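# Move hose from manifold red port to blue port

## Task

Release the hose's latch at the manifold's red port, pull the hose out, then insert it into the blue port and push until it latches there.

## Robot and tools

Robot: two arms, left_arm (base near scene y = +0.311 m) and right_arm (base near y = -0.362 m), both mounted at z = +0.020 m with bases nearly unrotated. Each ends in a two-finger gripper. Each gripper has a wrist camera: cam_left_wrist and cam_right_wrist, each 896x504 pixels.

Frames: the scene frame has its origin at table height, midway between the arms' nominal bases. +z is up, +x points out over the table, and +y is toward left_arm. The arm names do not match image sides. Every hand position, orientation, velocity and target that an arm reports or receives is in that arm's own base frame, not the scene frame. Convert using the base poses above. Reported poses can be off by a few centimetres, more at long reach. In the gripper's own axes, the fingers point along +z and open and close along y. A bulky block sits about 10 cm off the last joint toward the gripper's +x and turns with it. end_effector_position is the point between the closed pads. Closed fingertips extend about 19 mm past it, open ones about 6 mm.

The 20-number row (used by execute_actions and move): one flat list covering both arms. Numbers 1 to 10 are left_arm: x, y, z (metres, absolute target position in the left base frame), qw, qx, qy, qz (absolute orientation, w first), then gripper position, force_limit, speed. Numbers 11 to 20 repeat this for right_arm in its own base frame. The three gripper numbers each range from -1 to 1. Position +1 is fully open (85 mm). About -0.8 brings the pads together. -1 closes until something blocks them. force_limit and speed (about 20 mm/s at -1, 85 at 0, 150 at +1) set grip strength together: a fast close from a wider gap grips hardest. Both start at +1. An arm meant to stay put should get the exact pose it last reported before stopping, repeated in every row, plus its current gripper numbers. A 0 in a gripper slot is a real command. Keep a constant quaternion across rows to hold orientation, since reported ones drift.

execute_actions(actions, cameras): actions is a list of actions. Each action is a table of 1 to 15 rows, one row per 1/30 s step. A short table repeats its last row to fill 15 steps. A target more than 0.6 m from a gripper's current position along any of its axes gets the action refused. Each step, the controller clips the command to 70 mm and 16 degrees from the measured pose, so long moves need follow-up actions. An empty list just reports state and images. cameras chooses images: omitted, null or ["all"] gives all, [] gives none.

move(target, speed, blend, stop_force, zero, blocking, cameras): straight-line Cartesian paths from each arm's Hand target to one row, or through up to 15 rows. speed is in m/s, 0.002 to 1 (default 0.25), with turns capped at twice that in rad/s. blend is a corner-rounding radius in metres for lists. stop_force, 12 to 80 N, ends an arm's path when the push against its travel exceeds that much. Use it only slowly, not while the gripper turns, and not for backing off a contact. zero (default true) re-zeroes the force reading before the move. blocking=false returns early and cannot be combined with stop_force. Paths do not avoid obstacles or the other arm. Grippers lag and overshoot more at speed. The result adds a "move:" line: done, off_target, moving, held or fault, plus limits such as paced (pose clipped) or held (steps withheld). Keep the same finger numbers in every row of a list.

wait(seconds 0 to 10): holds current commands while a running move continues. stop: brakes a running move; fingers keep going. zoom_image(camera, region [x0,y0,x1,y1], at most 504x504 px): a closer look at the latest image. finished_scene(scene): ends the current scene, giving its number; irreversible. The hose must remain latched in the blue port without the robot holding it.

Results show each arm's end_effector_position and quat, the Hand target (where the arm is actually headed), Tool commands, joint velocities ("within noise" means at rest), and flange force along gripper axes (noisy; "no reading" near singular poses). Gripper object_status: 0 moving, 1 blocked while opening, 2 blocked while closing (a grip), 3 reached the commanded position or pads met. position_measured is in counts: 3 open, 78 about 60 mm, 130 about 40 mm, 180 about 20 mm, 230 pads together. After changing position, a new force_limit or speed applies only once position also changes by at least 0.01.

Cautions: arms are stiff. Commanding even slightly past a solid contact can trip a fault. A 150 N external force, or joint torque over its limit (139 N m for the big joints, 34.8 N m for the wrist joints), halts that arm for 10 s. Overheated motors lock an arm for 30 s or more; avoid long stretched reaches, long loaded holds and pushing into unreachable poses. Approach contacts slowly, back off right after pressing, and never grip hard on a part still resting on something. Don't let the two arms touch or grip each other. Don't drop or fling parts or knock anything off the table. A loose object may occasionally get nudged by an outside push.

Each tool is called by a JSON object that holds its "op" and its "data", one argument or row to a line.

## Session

{"op": "execute_actions", "data": {
  "actions": []
}}

{"op": "zoom_image", "data": {
  "camera": "cam_left_wrist",
  "region": [100, 20, 600, 320]
}}

Scene clock: 0.00 s.
left_arm: end_effector_position=(+0.5897, -0.1181, +0.2922) position_measured=3 object_status=3 end_effector_quat_wxyz=(-0.159, -0.457, +0.875, -0.025) | right_arm: end_effector_position=(+0.3236, -0.3592, +0.2683) position_measured=3 object_status=3 end_effector_quat_wxyz=(-0.458, +0.423, +0.670, +0.402)
Joint positions: left_arm=[0.104 0.609 0.713 0.175 -1.95 0.901] | right_arm=[-0.924 0.925 0.994 -1.052 -2.739 -0.955]
Joint velocities: within noise
Flange force (N): no reading
Hand target: left_arm +0.5897, -0.1181, +0.2922; -0.159, -0.457, +0.875, -0.025 | right_arm +0.3236, -0.3592, +0.2683; -0.458, +0.423, +0.670, +0.402
Tool commands: left_gripper/position=+1.0 left_gripper/force_limit=+1.0 left_gripper/speed=+1.0 right_gripper/position=+1.0 right_gripper/force_limit=+1.0 right_gripper/speed=+1.0

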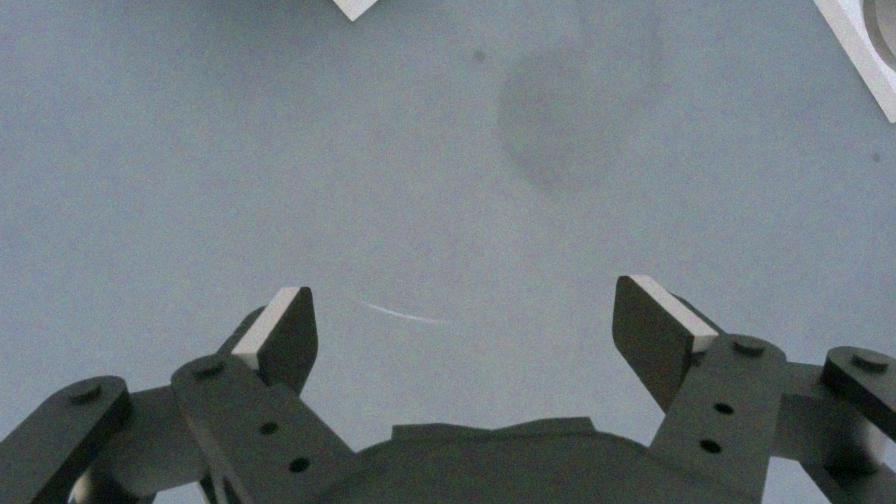

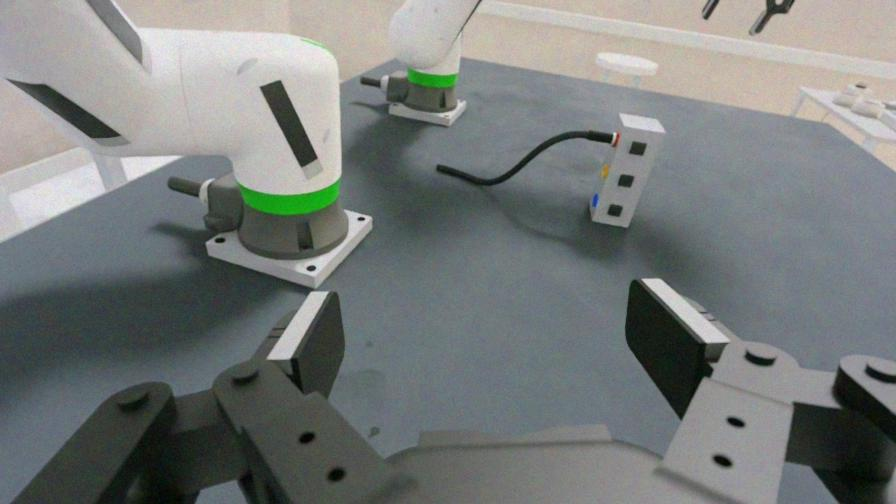

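Scaled by 1.008 from the camera's 896x504 image, which has a finer 1280x720 frame.

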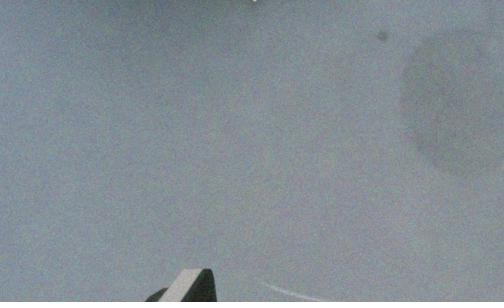

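{"op": "zoom_image", "data": {
  "camera": "cam_right_wrist",
  "region": [420, 80, 700, 250]
}}

{"op": "zoom_image", "data": {
  "camera": "cam_right_wrist",
  "region": [570, 100, 690, 240]
}}

Scaled by 1.800 from the camera's 896x504 image, which has a finer 1280x720 frame.

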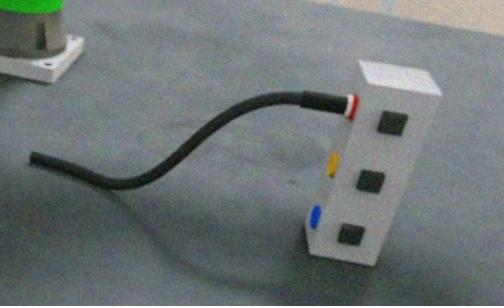

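Scaled by 3.600 from the camera's 896x504 image, which has a finer 1280x720 frame.

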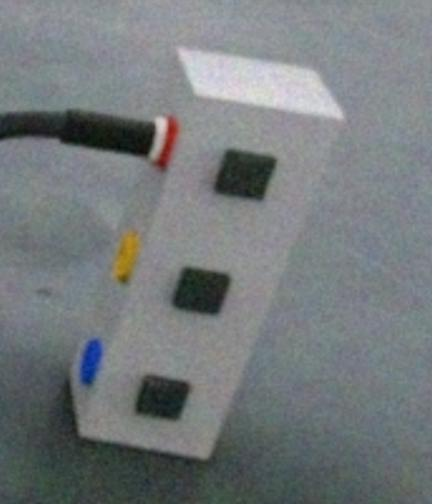

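{"op": "move", "data": {
  "target": [0.345, -0.362, 0.205, -0.017, 0.9442, 0.0495, 0.3252, 1, 1, 1, 0.447, 0.205, 0.135, -0.4309, 0.5407, 0.6154, 0.3786, -1, -1, 0],
  "speed": 0.35
}}

{"op": "zoom_image", "data": {
  "camera": "cam_left_wrist",
  "region": [280, 40, 620, 300]
}}

{"op": "zoom_image", "data": {
  "camera": "cam_right_wrist",
  "region": [300, 60, 660, 360]
}}

Scene clock: 134.53 s.
left_arm: end_effector_position=(+0.3455, -0.3614, +0.2052) position_measured=3 object_status=3 end_effector_quat_wxyz=(+0.042, +0.964, -0.031, +0.259) | right_arm: end_effector_position=(+0.4470, +0.2050, +0.1350) position_measured=232 object_status=3 end_effector_quat_wxyz=(-0.431, +0.541, +0.615, +0.379)
Joint positions: left_arm=[-0.72 -0.133 -0.313 -0.32 -0.947 3.927] | right_arm=[-0.073 0.436 -0.075 -1.17 -1.568 -1.025]
Joint velocities: within noise
Flange force (N): left_arm=[0.7 -4.5 2.7] | right_arm=[-3.8 3.5 -0.5]
Hand target: left_arm +0.3455, -0.3614, +0.2052; +0.042, +0.964, -0.031, +0.259 | right_arm +0.4470, +0.2050, +0.1350; -0.431, +0.541, +0.615, +0.379
Off the commanded pose: left_arm 0.001 m, 14 deg | right_arm 0.000 m, 0 deg.
joint sent to its limit (left arm) — joint 6 (wrist roll), upper limit. The joint targets are off in orientation, not in position.
move: off_target (left_arm)

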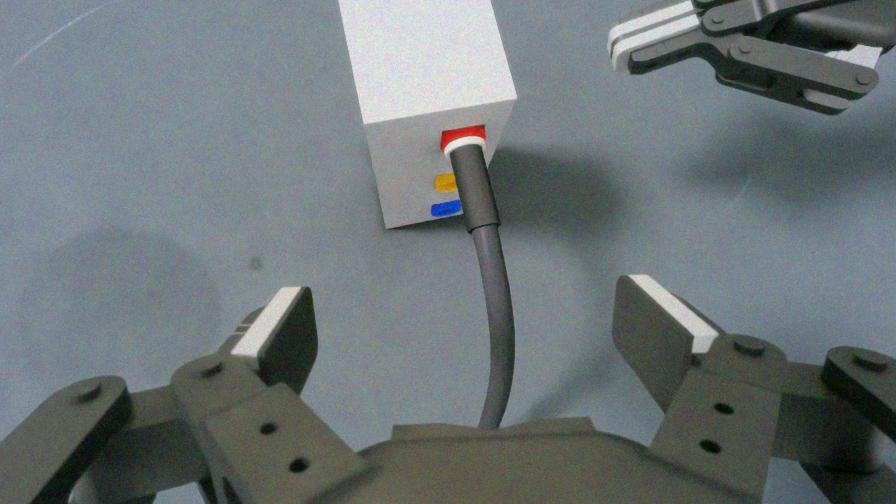

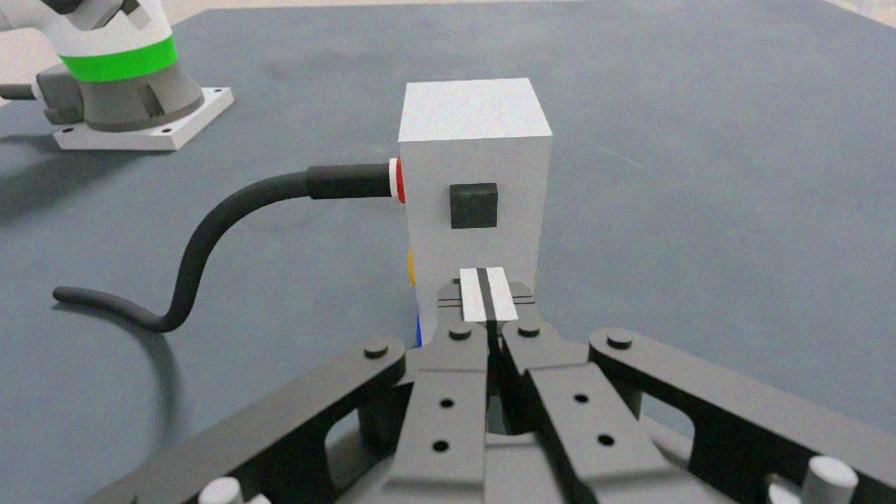

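Scaled by 1.482 from the camera's 896x504 image, which has a finer 1280x720 frame.

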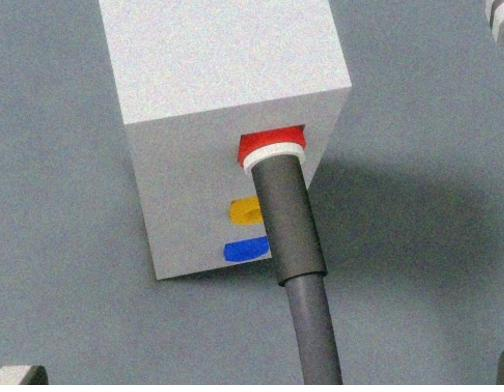

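Scaled by 1.400 from the camera's 896x504 image, which has a finer 1280x720 frame.

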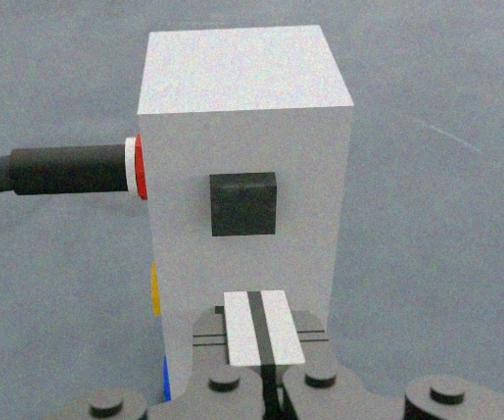

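{"op": "move", "data": {
  "target": [
    [0.40, -0.28, 0.30, 0.3271, 0.6692, -0.4262, 0.5134, 1, 1, 1, 0.447, 0.205, 0.135, -0.4309, 0.5407, 0.6154, 0.3786, -1, -1, 0],
    [0.365, -0.31, 0.27, 0.0868, 0.853, -0.1504, 0.4924, 1, 1, 1, 0.447, 0.205, 0.135, -0.4309, 0.5407, 0.6154, 0.3786, -1, -1, 0]
  ],
  "speed": 0.3
}}

Scene clock: 268.73 s.
left_arm: end_effector_position=(+0.3650, -0.3100, +0.2700) position_measured=3 object_status=3 end_effector_quat_wxyz=(+0.087, +0.853, -0.150, +0.492) | right_arm: end_effector_position=(+0.4470, +0.2050, +0.1350) position_measured=232 object_status=3 end_effector_quat_wxyz=(-0.431, +0.541, +0.615, +0.379)
Joint positions: left_arm=[-1.191 -0.478 -1.045 1.743 0.715 1.855] | right_arm=[-0.073 0.436 -0.075 -1.17 -1.568 -1.025]
Joint velocities: within noise
Flange force (N): left_arm=no reading | right_arm=[-3.8 3.4 -0.4]
Hand target: left_arm +0.3650, -0.3100, +0.2700; +0.087, +0.853, -0.150, +0.492 | right_arm +0.4470, +0.2050, +0.1350; -0.431, +0.541, +0.615, +0.379
Off the commanded pose: left_arm 0.000 m, 0 deg | right_arm 0.000 m, 0 deg.
move: done; limits=paced

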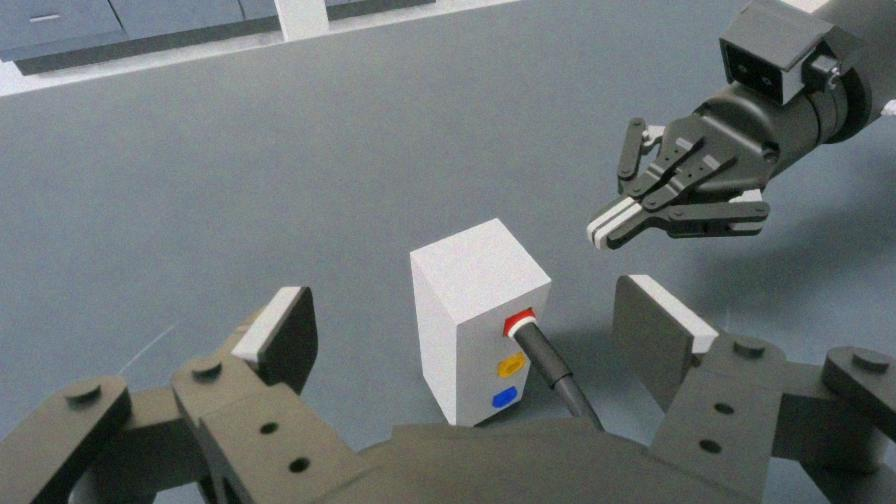

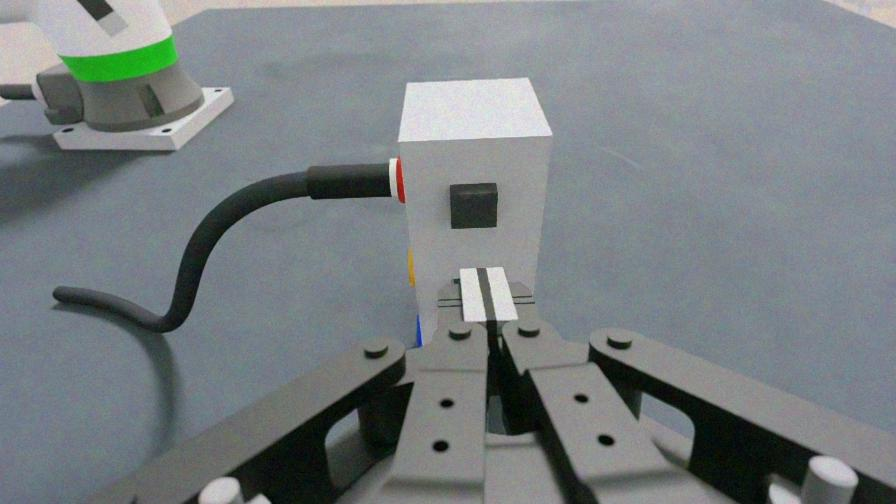

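{"op": "move", "data": {
  "target": [0.357, -0.384, 0.191, -0.0165, 0.9443, 0.0479, 0.3252, 1, 0.8, -1, 0.447, 0.205, 0.135, -0.4309, 0.5407, 0.6154, 0.3786, -1, -1, 0],
  "speed": 0.25
}}

{"op": "zoom_image", "data": {
  "camera": "cam_left_wrist",
  "region": [320, 60, 620, 320]
}}

Scene clock: 280.90 s.
left_arm: end_effector_position=(+0.3570, -0.3840, +0.1910) position_measured=3 object_status=3 end_effector_quat_wxyz=(-0.016, +0.944, +0.048, +0.325) | right_arm: end_effector_position=(+0.4470, +0.2050, +0.1350) position_measured=232 object_status=3 end_effector_quat_wxyz=(-0.431, +0.541, +0.615, +0.379)
Joint positions: left_arm=[-1.398 0.039 -0.535 2.375 1.088 1.9] | right_arm=[-0.073 0.436 -0.075 -1.17 -1.568 -1.025]
Joint velocities: within noise
Flange force (N): left_arm=[1.2 -0.8 3.3] | right_arm=[-4.6 3.6 -0.2]
Hand target: left_arm +0.3570, -0.3840, +0.1910; -0.016, +0.944, +0.048, +0.325 | right_arm +0.4470, +0.2050, +0.1350; -0.431, +0.541, +0.615, +0.379
Off the commanded pose: left_arm 0.000 m, 0 deg | right_arm 0.000 m, 0 deg.
move: done

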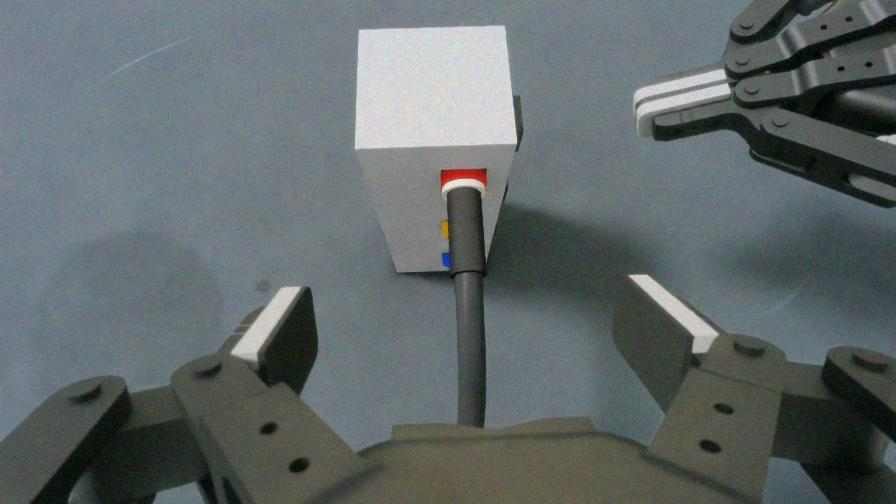

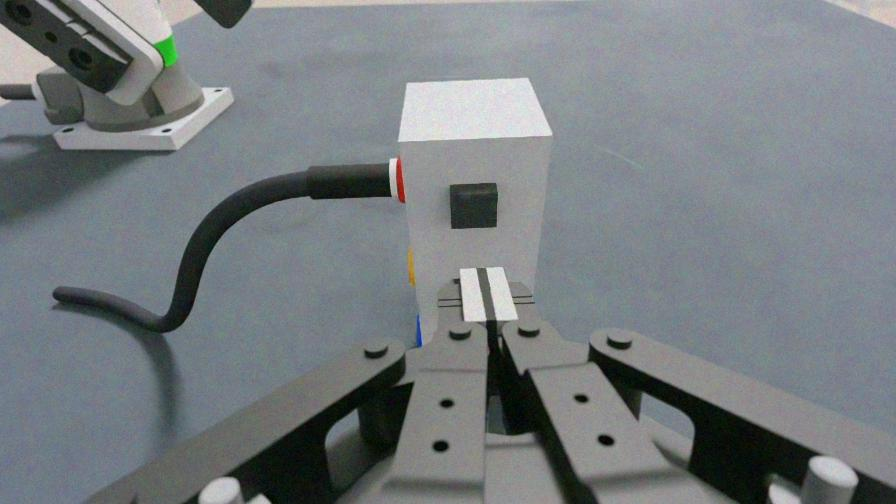

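Scaled by 1.680 from the camera's 896x504 image, which has a finer 1280x720 frame.

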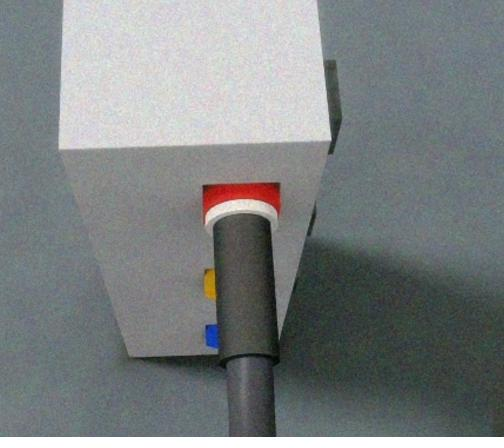

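{"op": "move", "data": {
  "target": [0.393, -0.3881, 0.1484, -0.0156, 0.9444, 0.0453, 0.3252, 1, 0.8, -1, 0.447, 0.205, 0.135, -0.4309, 0.5407, 0.6154, 0.3786, -1, -1, 0],
  "speed": 0.12
}}

{"op": "zoom_image", "data": {
  "camera": "cam_left_wrist",
  "region": [280, 100, 660, 360]
}}

{"op": "zoom_image", "data": {
  "camera": "cam_right_wrist",
  "region": [220, 100, 580, 300]
}}

Scene clock: 312.33 s.
left_arm: end_effector_position=(+0.3930, -0.3881, +0.1484) position_measured=3 object_status=3 end_effector_quat_wxyz=(-0.016, +0.944, +0.045, +0.325) | right_arm: end_effector_position=(+0.4470, +0.2050, +0.1350) position_measured=232 object_status=3 end_effector_quat_wxyz=(-0.431, +0.541, +0.615, +0.379)
Joint positions: left_arm=[-1.303 0.125 -0.56 2.301 0.952 1.929] | right_arm=[-0.073 0.436 -0.075 -1.17 -1.568 -1.025]
Joint velocities: within noise
Flange force (N): left_arm=[0.9 -1.2 3.5] | right_arm=[-4.1 3.4 -0.3]
Hand target: left_arm +0.3930, -0.3881, +0.1484; -0.016, +0.944, +0.045, +0.325 | right_arm +0.4470, +0.2050, +0.1350; -0.431, +0.541, +0.615, +0.379
Off the commanded pose: left_arm 0.000 m, 0 deg | right_arm 0.000 m, 0 deg.
move: done

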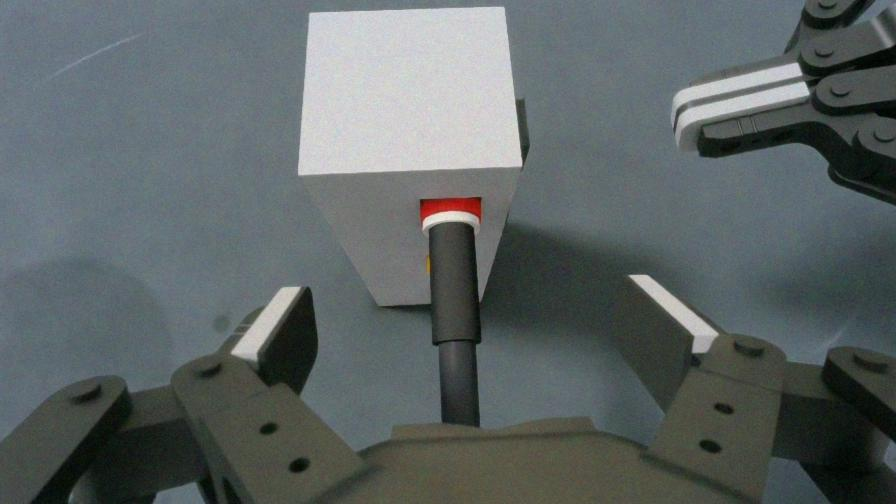

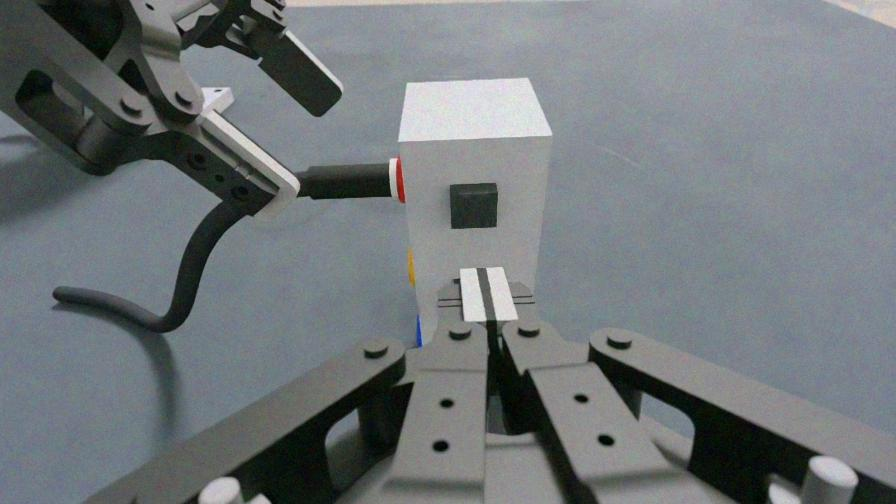

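Scaled by 1.326 from the camera's 896x504 image, which has a finer 1280x720 frame.

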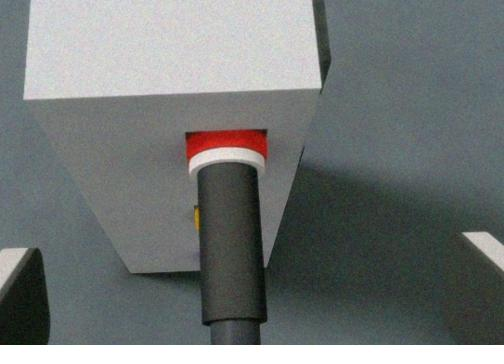

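Scaled by 1.400 from the camera's 896x504 image, which has a finer 1280x720 frame.

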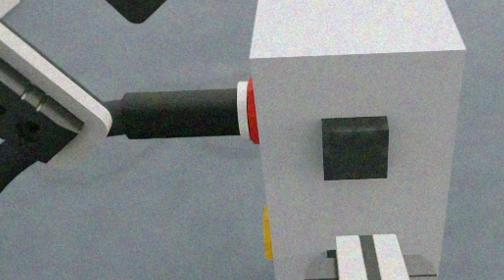

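{"op": "move", "data": {
  "target": [0.4072, -0.3847, 0.1225, -0.0156, 0.9444, 0.0453, 0.3252, 1, 0.8, -1, 0.447, 0.205, 0.135, -0.4309, 0.5407, 0.6154, 0.3786, -1, -1, 0],
  "speed": 0.08
}}

{"op": "zoom_image", "data": {
  "camera": "cam_left_wrist",
  "region": [280, 120, 660, 420]
}}

{"op": "zoom_image", "data": {
  "camera": "cam_right_wrist",
  "region": [220, 100, 580, 300]
}}

Scene clock: 339.37 s.
left_arm: end_effector_position=(+0.4072, -0.3847, +0.1225) position_measured=3 object_status=3 end_effector_quat_wxyz=(-0.016, +0.944, +0.045, +0.325) | right_arm: end_effector_position=(+0.4470, +0.2050, +0.1350) position_measured=232 object_status=3 end_effector_quat_wxyz=(-0.431, +0.541, +0.615, +0.379)
Joint positions: left_arm=[-1.258 0.165 -0.59 2.248 0.881 1.968] | right_arm=[-0.073 0.436 -0.075 -1.17 -1.568 -1.025]
Joint velocities: within noise
Flange force (N): left_arm=[0.7 -1.5 4.0] | right_arm=[-3.8 3.3 -0.3]
Hand target: left_arm +0.4072, -0.3847, +0.1225; -0.016, +0.944, +0.045, +0.325 | right_arm +0.4470, +0.2050, +0.1350; -0.431, +0.541, +0.615, +0.379
Off the commanded pose: left_arm 0.000 m, 0 deg | right_arm 0.000 m, 0 deg.
move: done

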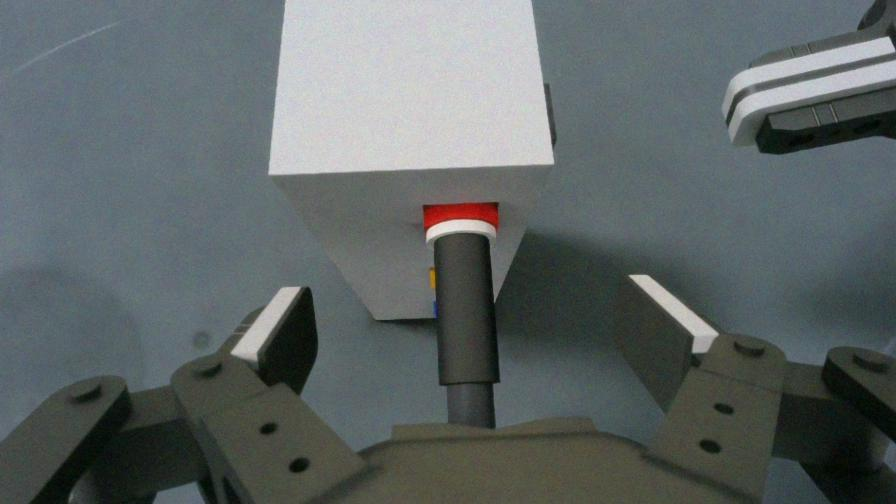

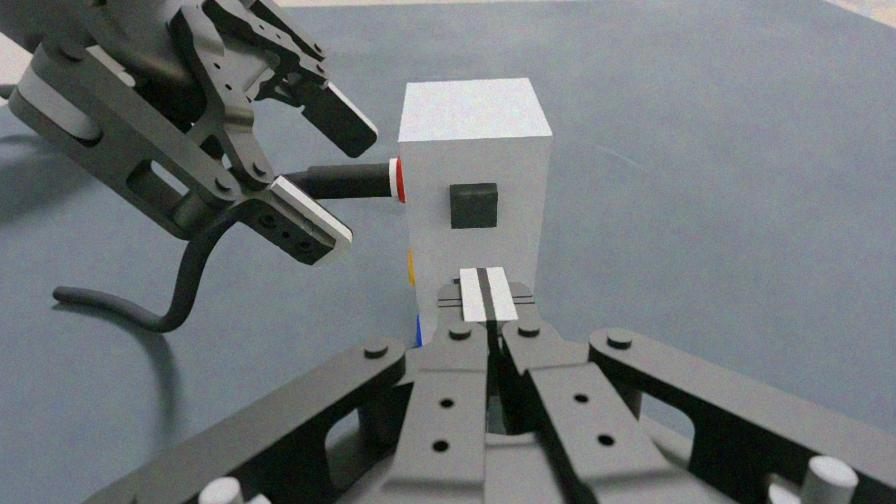

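Scaled by 1.326 from the camera's 896x504 image, which has a finer 1280x720 frame.

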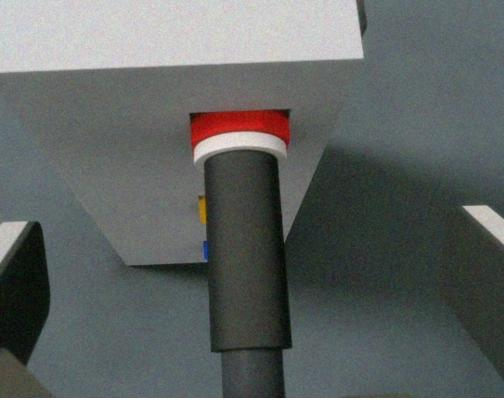

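Scaled by 1.400 from the camera's 896x504 image, which has a finer 1280x720 frame.

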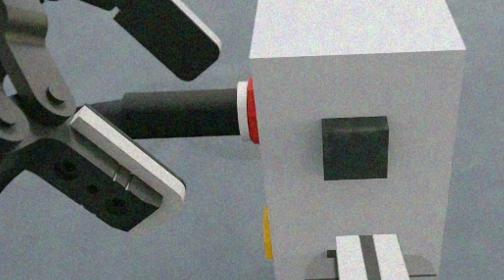

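{"op": "move", "data": {
  "target": [0.4072, -0.3847, 0.1225, -0.0156, 0.9444, 0.0453, 0.3252, -1, 0.8, -1, 0.447, 0.205, 0.135, -0.4309, 0.5407, 0.6154, 0.3786, -1, -1, 0],
  "speed": 0.08
}}

{"op": "zoom_image", "data": {
  "camera": "cam_left_wrist",
  "region": [280, 120, 660, 420]
}}

{"op": "zoom_image", "data": {
  "camera": "cam_right_wrist",
  "region": [220, 100, 580, 300]
}}

Scene clock: 362.43 s.
left_arm: end_effector_position=(+0.4072, -0.3847, +0.1225) position_measured=194 object_status=0 end_effector_quat_wxyz=(-0.016, +0.944, +0.045, +0.325) | right_arm: end_effector_position=(+0.4470, +0.2050, +0.1350) position_measured=232 object_status=3 end_effector_quat_wxyz=(-0.431, +0.541, +0.615, +0.379)
Joint positions: left_arm=[-1.258 0.165 -0.59 2.248 0.881 1.968] | right_arm=[-0.073 0.436 -0.075 -1.17 -1.568 -1.025]
Joint velocities: within noise
Flange force (N): left_arm=[-6.6 -8.6 -4.7] | right_arm=[-4.2 3.4 -0.4]
Hand target: left_arm +0.4072, -0.3847, +0.1225; -0.016, +0.944, +0.045, +0.325 | right_arm +0.4470, +0.2050, +0.1350; -0.431, +0.541, +0.615, +0.379
Off the commanded pose: left_arm 0.000 m, 0 deg | right_arm 0.000 m, 0 deg.
move: done

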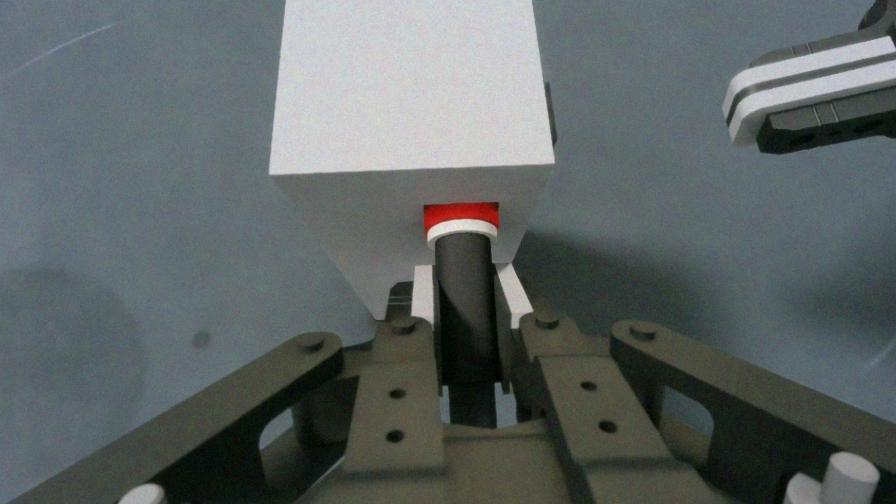

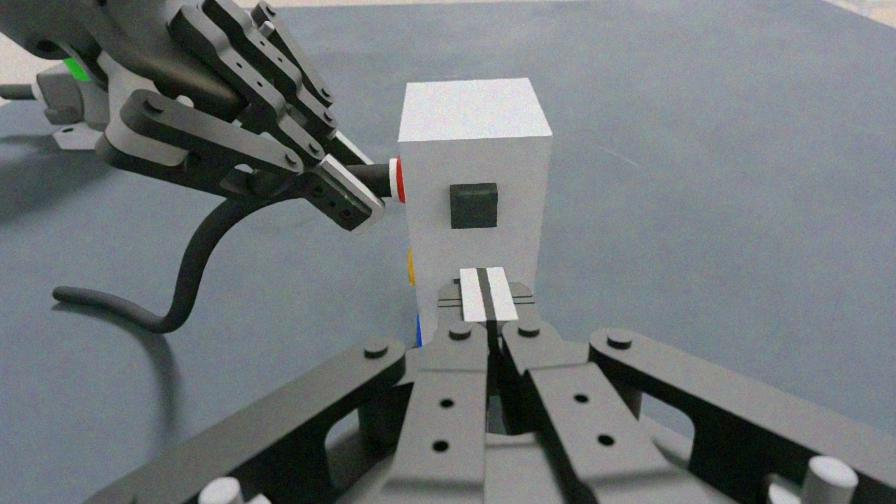

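Scaled by 1.326 from the camera's 896x504 image, which has a finer 1280x720 frame.

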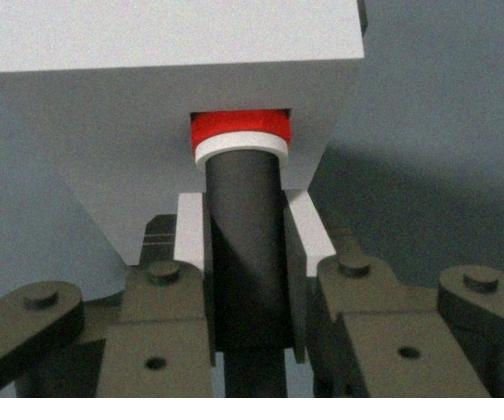

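Scaled by 1.400 from the camera's 896x504 image, which has a finer 1280x720 frame.

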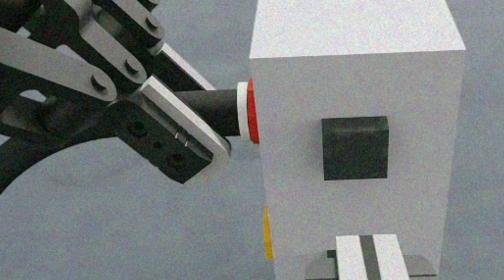

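{"op": "move", "data": {
  "target": [
    [0.4068, -0.3842, 0.1225, -0.0156, 0.9444, 0.0453, 0.3252, -1, 0.8, -1, 0.447, 0.205, 0.135, -0.4309, 0.5407, 0.6154, 0.3786, -1, -1, 0],
    [0.4068, -0.3842, 0.1225, -0.0156, 0.9444, 0.0453, 0.3252, -1, 0.8, -1, 0.4424, 0.2468, 0.1245, -0.4309, 0.5407, 0.6154, 0.3786, -1, -1, 0]
  ],
  "speed": [0.02, 0.1]
}}

{"op": "zoom_image", "data": {
  "camera": "cam_right_wrist",
  "region": [320, 80, 680, 340]
}}

Scene clock: 385.60 s.
left_arm: end_effector_position=(+0.4068, -0.3842, +0.1225) position_measured=194 object_status=2 end_effector_quat_wxyz=(-0.016, +0.944, +0.045, +0.325) | right_arm: end_effector_position=(+0.4424, +0.2468, +0.1245) position_measured=232 object_status=3 end_effector_quat_wxyz=(-0.431, +0.541, +0.615, +0.379)
Joint positions: left_arm=[-1.259 0.163 -0.592 2.248 0.881 1.969] | right_arm=[0.004 0.437 -0.103 -1.208 -1.496 -1.023]
Joint velocities: within noise
Flange force (N): left_arm=[10.4 5.2 12.9] | right_arm=[-3.5 3.6 0.9]
Hand target: left_arm +0.4068, -0.3842, +0.1225; -0.016, +0.944, +0.045, +0.325 | right_arm +0.4424, +0.2468, +0.1245; -0.431, +0.541, +0.615, +0.379
Off the commanded pose: left_arm 0.000 m, 0 deg | right_arm 0.000 m, 0 deg.
move: done

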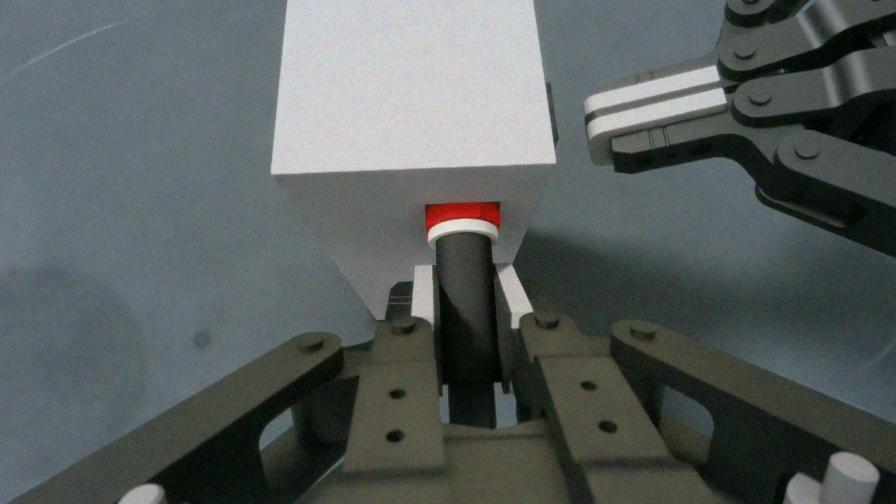

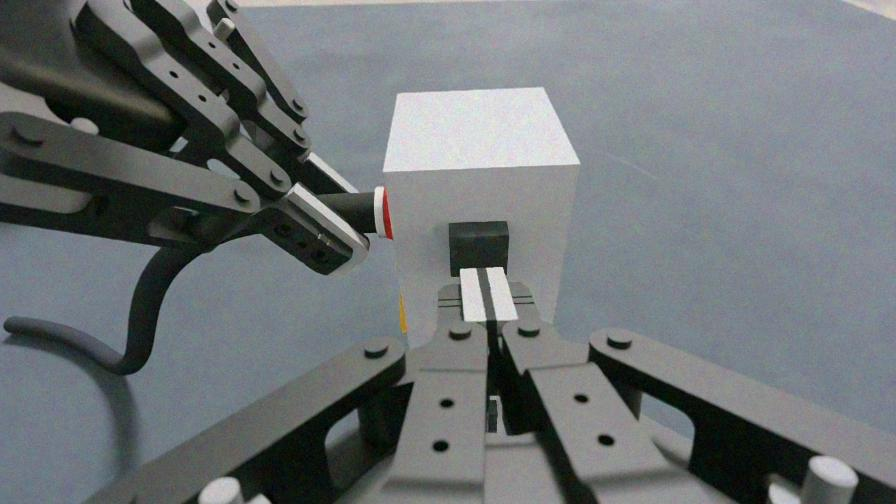

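Scaled by 1.400 from the camera's 896x504 image, which has a finer 1280x720 frame.

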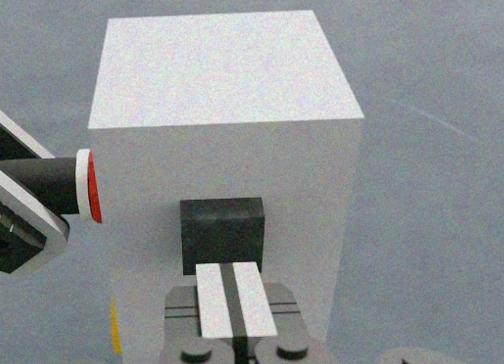

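{"op": "move", "data": {
  "target": [0.4070, -0.3845, 0.1225, -0.0156, 0.9444, 0.0453, 0.3252, -1, 0.8, -1, 0.4412, 0.2466, 0.1265, -0.4309, 0.5407, 0.6154, 0.3786, -1, -1, 0],
  "speed": 0.03,
  "cameras": []
}}

{"op": "move", "data": {
  "target": [0.4070, -0.3845, 0.1225, -0.0156, 0.9444, 0.0453, 0.3252, -1, 0.8, -1, 0.4386, 0.2664, 0.1265, -0.4309, 0.5407, 0.6154, 0.3786, -1, -1, 0],
  "speed": 0.015,
  "stop_force": 14
}}

{"op": "zoom_image", "data": {
  "camera": "cam_right_wrist",
  "region": [320, 80, 680, 340]
}}

{"op": "zoom_image", "data": {
  "camera": "cam_left_wrist",
  "region": [400, 20, 760, 260]
}}

Scene clock: 403.97 s.
left_arm: end_effector_position=(+0.4070, -0.3845, +0.1225) position_measured=194 object_status=2 end_effector_quat_wxyz=(-0.016, +0.944, +0.045, +0.325) | right_arm: end_effector_position=(+0.4412, +0.2466, +0.1265) position_measured=232 object_status=3 end_effector_quat_wxyz=(-0.431, +0.541, +0.615, +0.379)
Joint positions: left_arm=[-1.259 0.164 -0.591 2.248 0.881 1.968] | right_arm=[0.004 0.431 -0.105 -1.208 -1.497 -1.026]
Joint velocities: within noise
Flange force (N): left_arm=[1.6 -3.4 3.1] | right_arm=[-3.8 3.8 0.0]
Hand target: left_arm +0.4070, -0.3845, +0.1225; -0.016, +0.944, +0.045, +0.325 | right_arm +0.4412, +0.2466, +0.1265; -0.431, +0.541, +0.615, +0.379
Off the commanded pose: left_arm 0.000 m, 0 deg | right_arm 0.000 m, 0 deg.
move: done
No camera images: "cameras" was empty.

Scene clock: 405.33 s.
left_arm: end_effector_position=(+0.4070, -0.3845, +0.1225) position_measured=194 object_status=2 end_effector_quat_wxyz=(-0.016, +0.944, +0.045, +0.325) | right_arm: end_effector_position=(+0.4397, +0.2581, +0.1265) position_measured=232 object_status=3 end_effector_quat_wxyz=(-0.431, +0.541, +0.615, +0.379)
Joint positions: left_arm=[-1.259 0.164 -0.591 2.248 0.881 1.968] | right_arm=[0.025 0.426 -0.111 -1.218 -1.479 -1.031]
Joint velocities: within noise
Flange force (N): left_arm=[1.1 -2.8 2.9] | right_arm=[-6.4 2.0 -13.7]
Hand target: left_arm +0.4070, -0.3845, +0.1225; -0.016, +0.944, +0.045, +0.325 | right_arm +0.4397, +0.2581, +0.1265; -0.431, +0.541, +0.615, +0.379
Off the commanded pose: left_arm 0.000 m, 0 deg | right_arm 0.008 m, 0 deg.
move: contact (right_arm)

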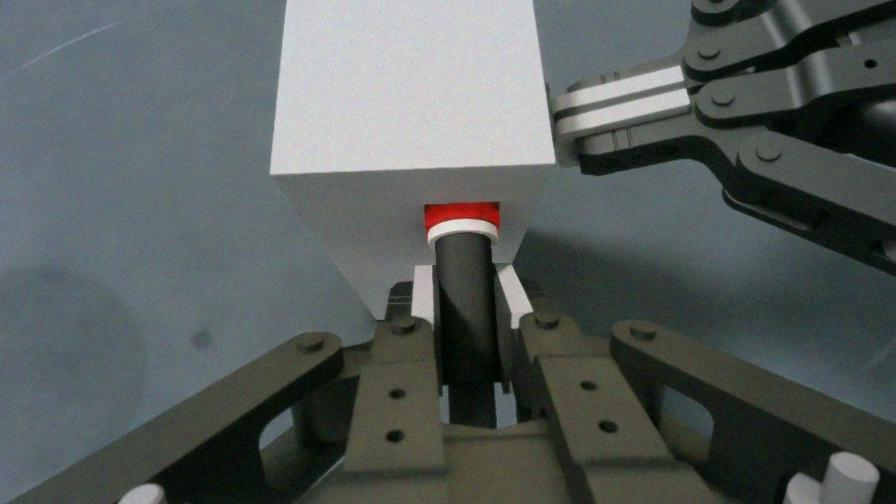

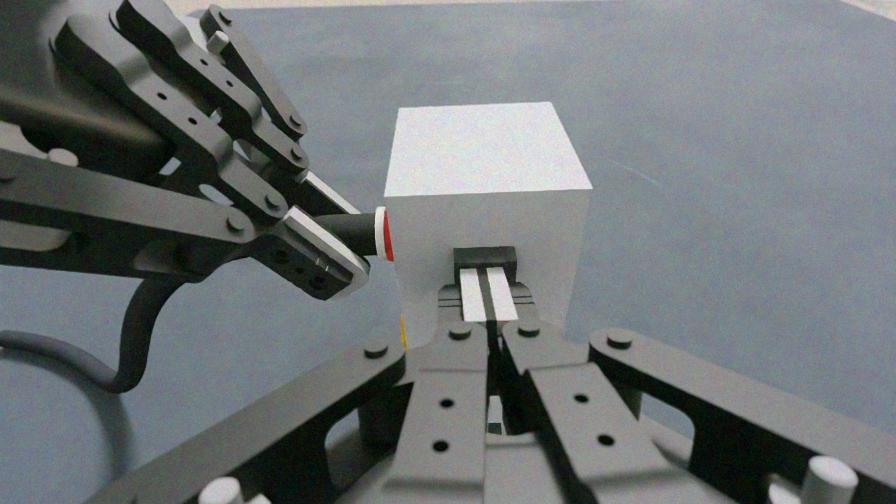

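Scaled by 1.400 from the camera's 896x504 image, which has a finer 1280x720 frame.

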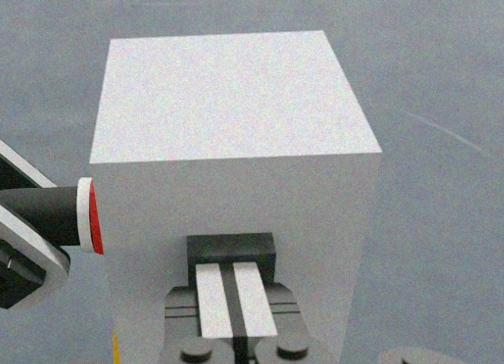

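Scaled by 1.400 from the camera's 896x504 image, which has a finer 1280x720 frame.

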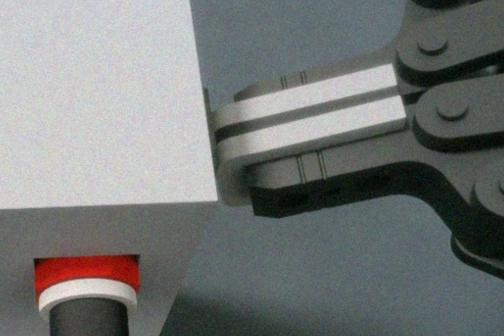

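{"op": "move", "data": {
  "target": [0.4070, -0.3845, 0.1225, -0.0156, 0.9444, 0.0453, 0.3252, -1, 0.8, -1, 0.4392, 0.2616, 0.1265, -0.4309, 0.5407, 0.6154, 0.3786, -1, -1, 0],
  "speed": 0.005,
  "stop_force": 23,
  "zero": false,
  "cameras": []
}}

Scene clock: 413.13 s.
left_arm: end_effector_position=(+0.4070, -0.3845, +0.1225) position_measured=194 object_status=2 end_effector_quat_wxyz=(-0.016, +0.944, +0.045, +0.325) | right_arm: end_effector_position=(+0.4393, +0.2608, +0.1265) position_measured=232 object_status=3 end_effector_quat_wxyz=(-0.431, +0.541, +0.615, +0.379)
Joint positions: left_arm=[-1.259 0.164 -0.591 2.248 0.881 1.968] | right_arm=[0.03 0.425 -0.112 -1.221 -1.475 -1.033]
Joint velocities: within noise
Flange force (N): left_arm=[-4.9 -4.7 -3.8] | right_arm=[-10.3 5.5 -28.7]
Hand target: left_arm +0.4070, -0.3845, +0.1225; -0.016, +0.944, +0.045, +0.325 | right_arm +0.4393, +0.2608, +0.1265; -0.431, +0.541, +0.615, +0.379
Off the commanded pose: left_arm 0.000 m, 0 deg | right_arm 0.001 m, 0 deg.
move: contact (right_arm)
No camera images: "cameras" was empty.

{"op": "move", "data": {
  "target": [0.3970, -0.3855, 0.1225, -0.0156, 0.9444, 0.0453, 0.3252, -1, 0.8, -1, 0.4393, 0.2608, 0.1265, -0.4309, 0.5407, 0.6154, 0.3786, -1, -1, 0],
  "speed": 0.02,
  "stop_force": 30
}}

{"op": "zoom_image", "data": {
  "camera": "cam_left_wrist",
  "region": [340, 100, 580, 300]
}}

Scene clock: 425.93 s.
left_arm: end_effector_position=(+0.3970, -0.3855, +0.1225) position_measured=194 object_status=2 end_effector_quat_wxyz=(-0.016, +0.944, +0.045, +0.325) | right_arm: end_effector_position=(+0.4393, +0.2608, +0.1265) position_measured=232 object_status=3 end_effector_quat_wxyz=(-0.431, +0.541, +0.615, +0.379)
Joint positions: left_arm=[-1.282 0.156 -0.6 2.255 0.894 1.983] | right_arm=[0.03 0.425 -0.112 -1.221 -1.475 -1.032]
Joint velocities: within noise
Flange force (N): left_arm=[0.8 -0.9 4.3] | right_arm=[-10.5 5.3 -28.4]
Hand target: left_arm +0.3970, -0.3855, +0.1225; -0.016, +0.944, +0.045, +0.325 | right_arm +0.4393, +0.2608, +0.1265; -0.431, +0.541, +0.615, +0.379
Off the commanded pose: left_arm 0.000 m, 0 deg | right_arm 0.000 m, 0 deg.
move: done

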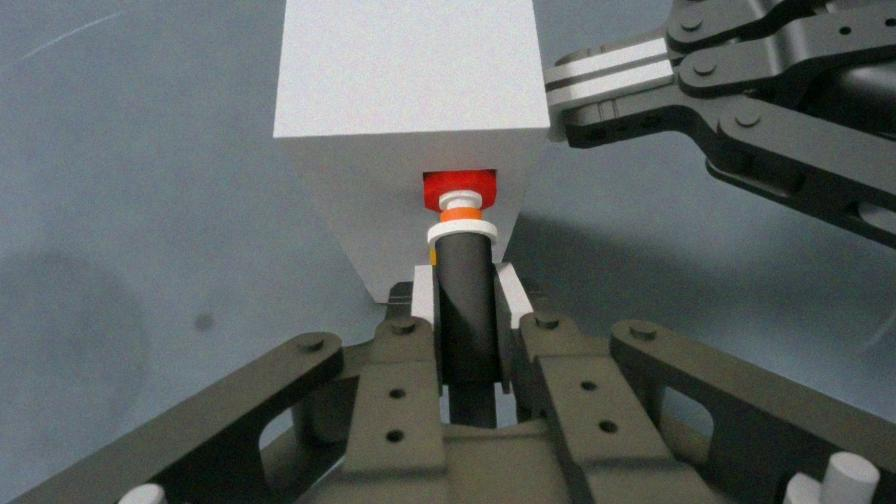

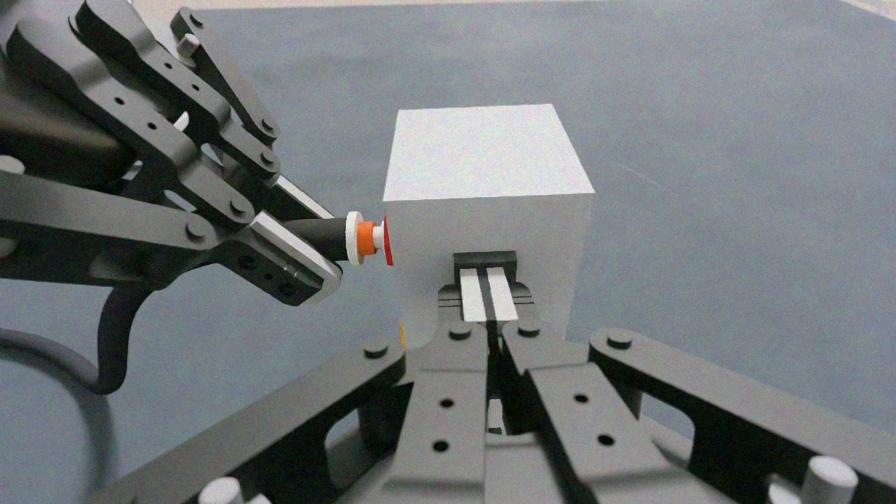

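Scaled by 2.100 from the camera's 896x504 image, which has a finer 1280x720 frame.

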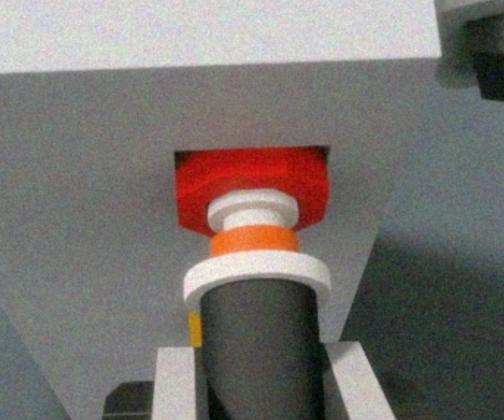

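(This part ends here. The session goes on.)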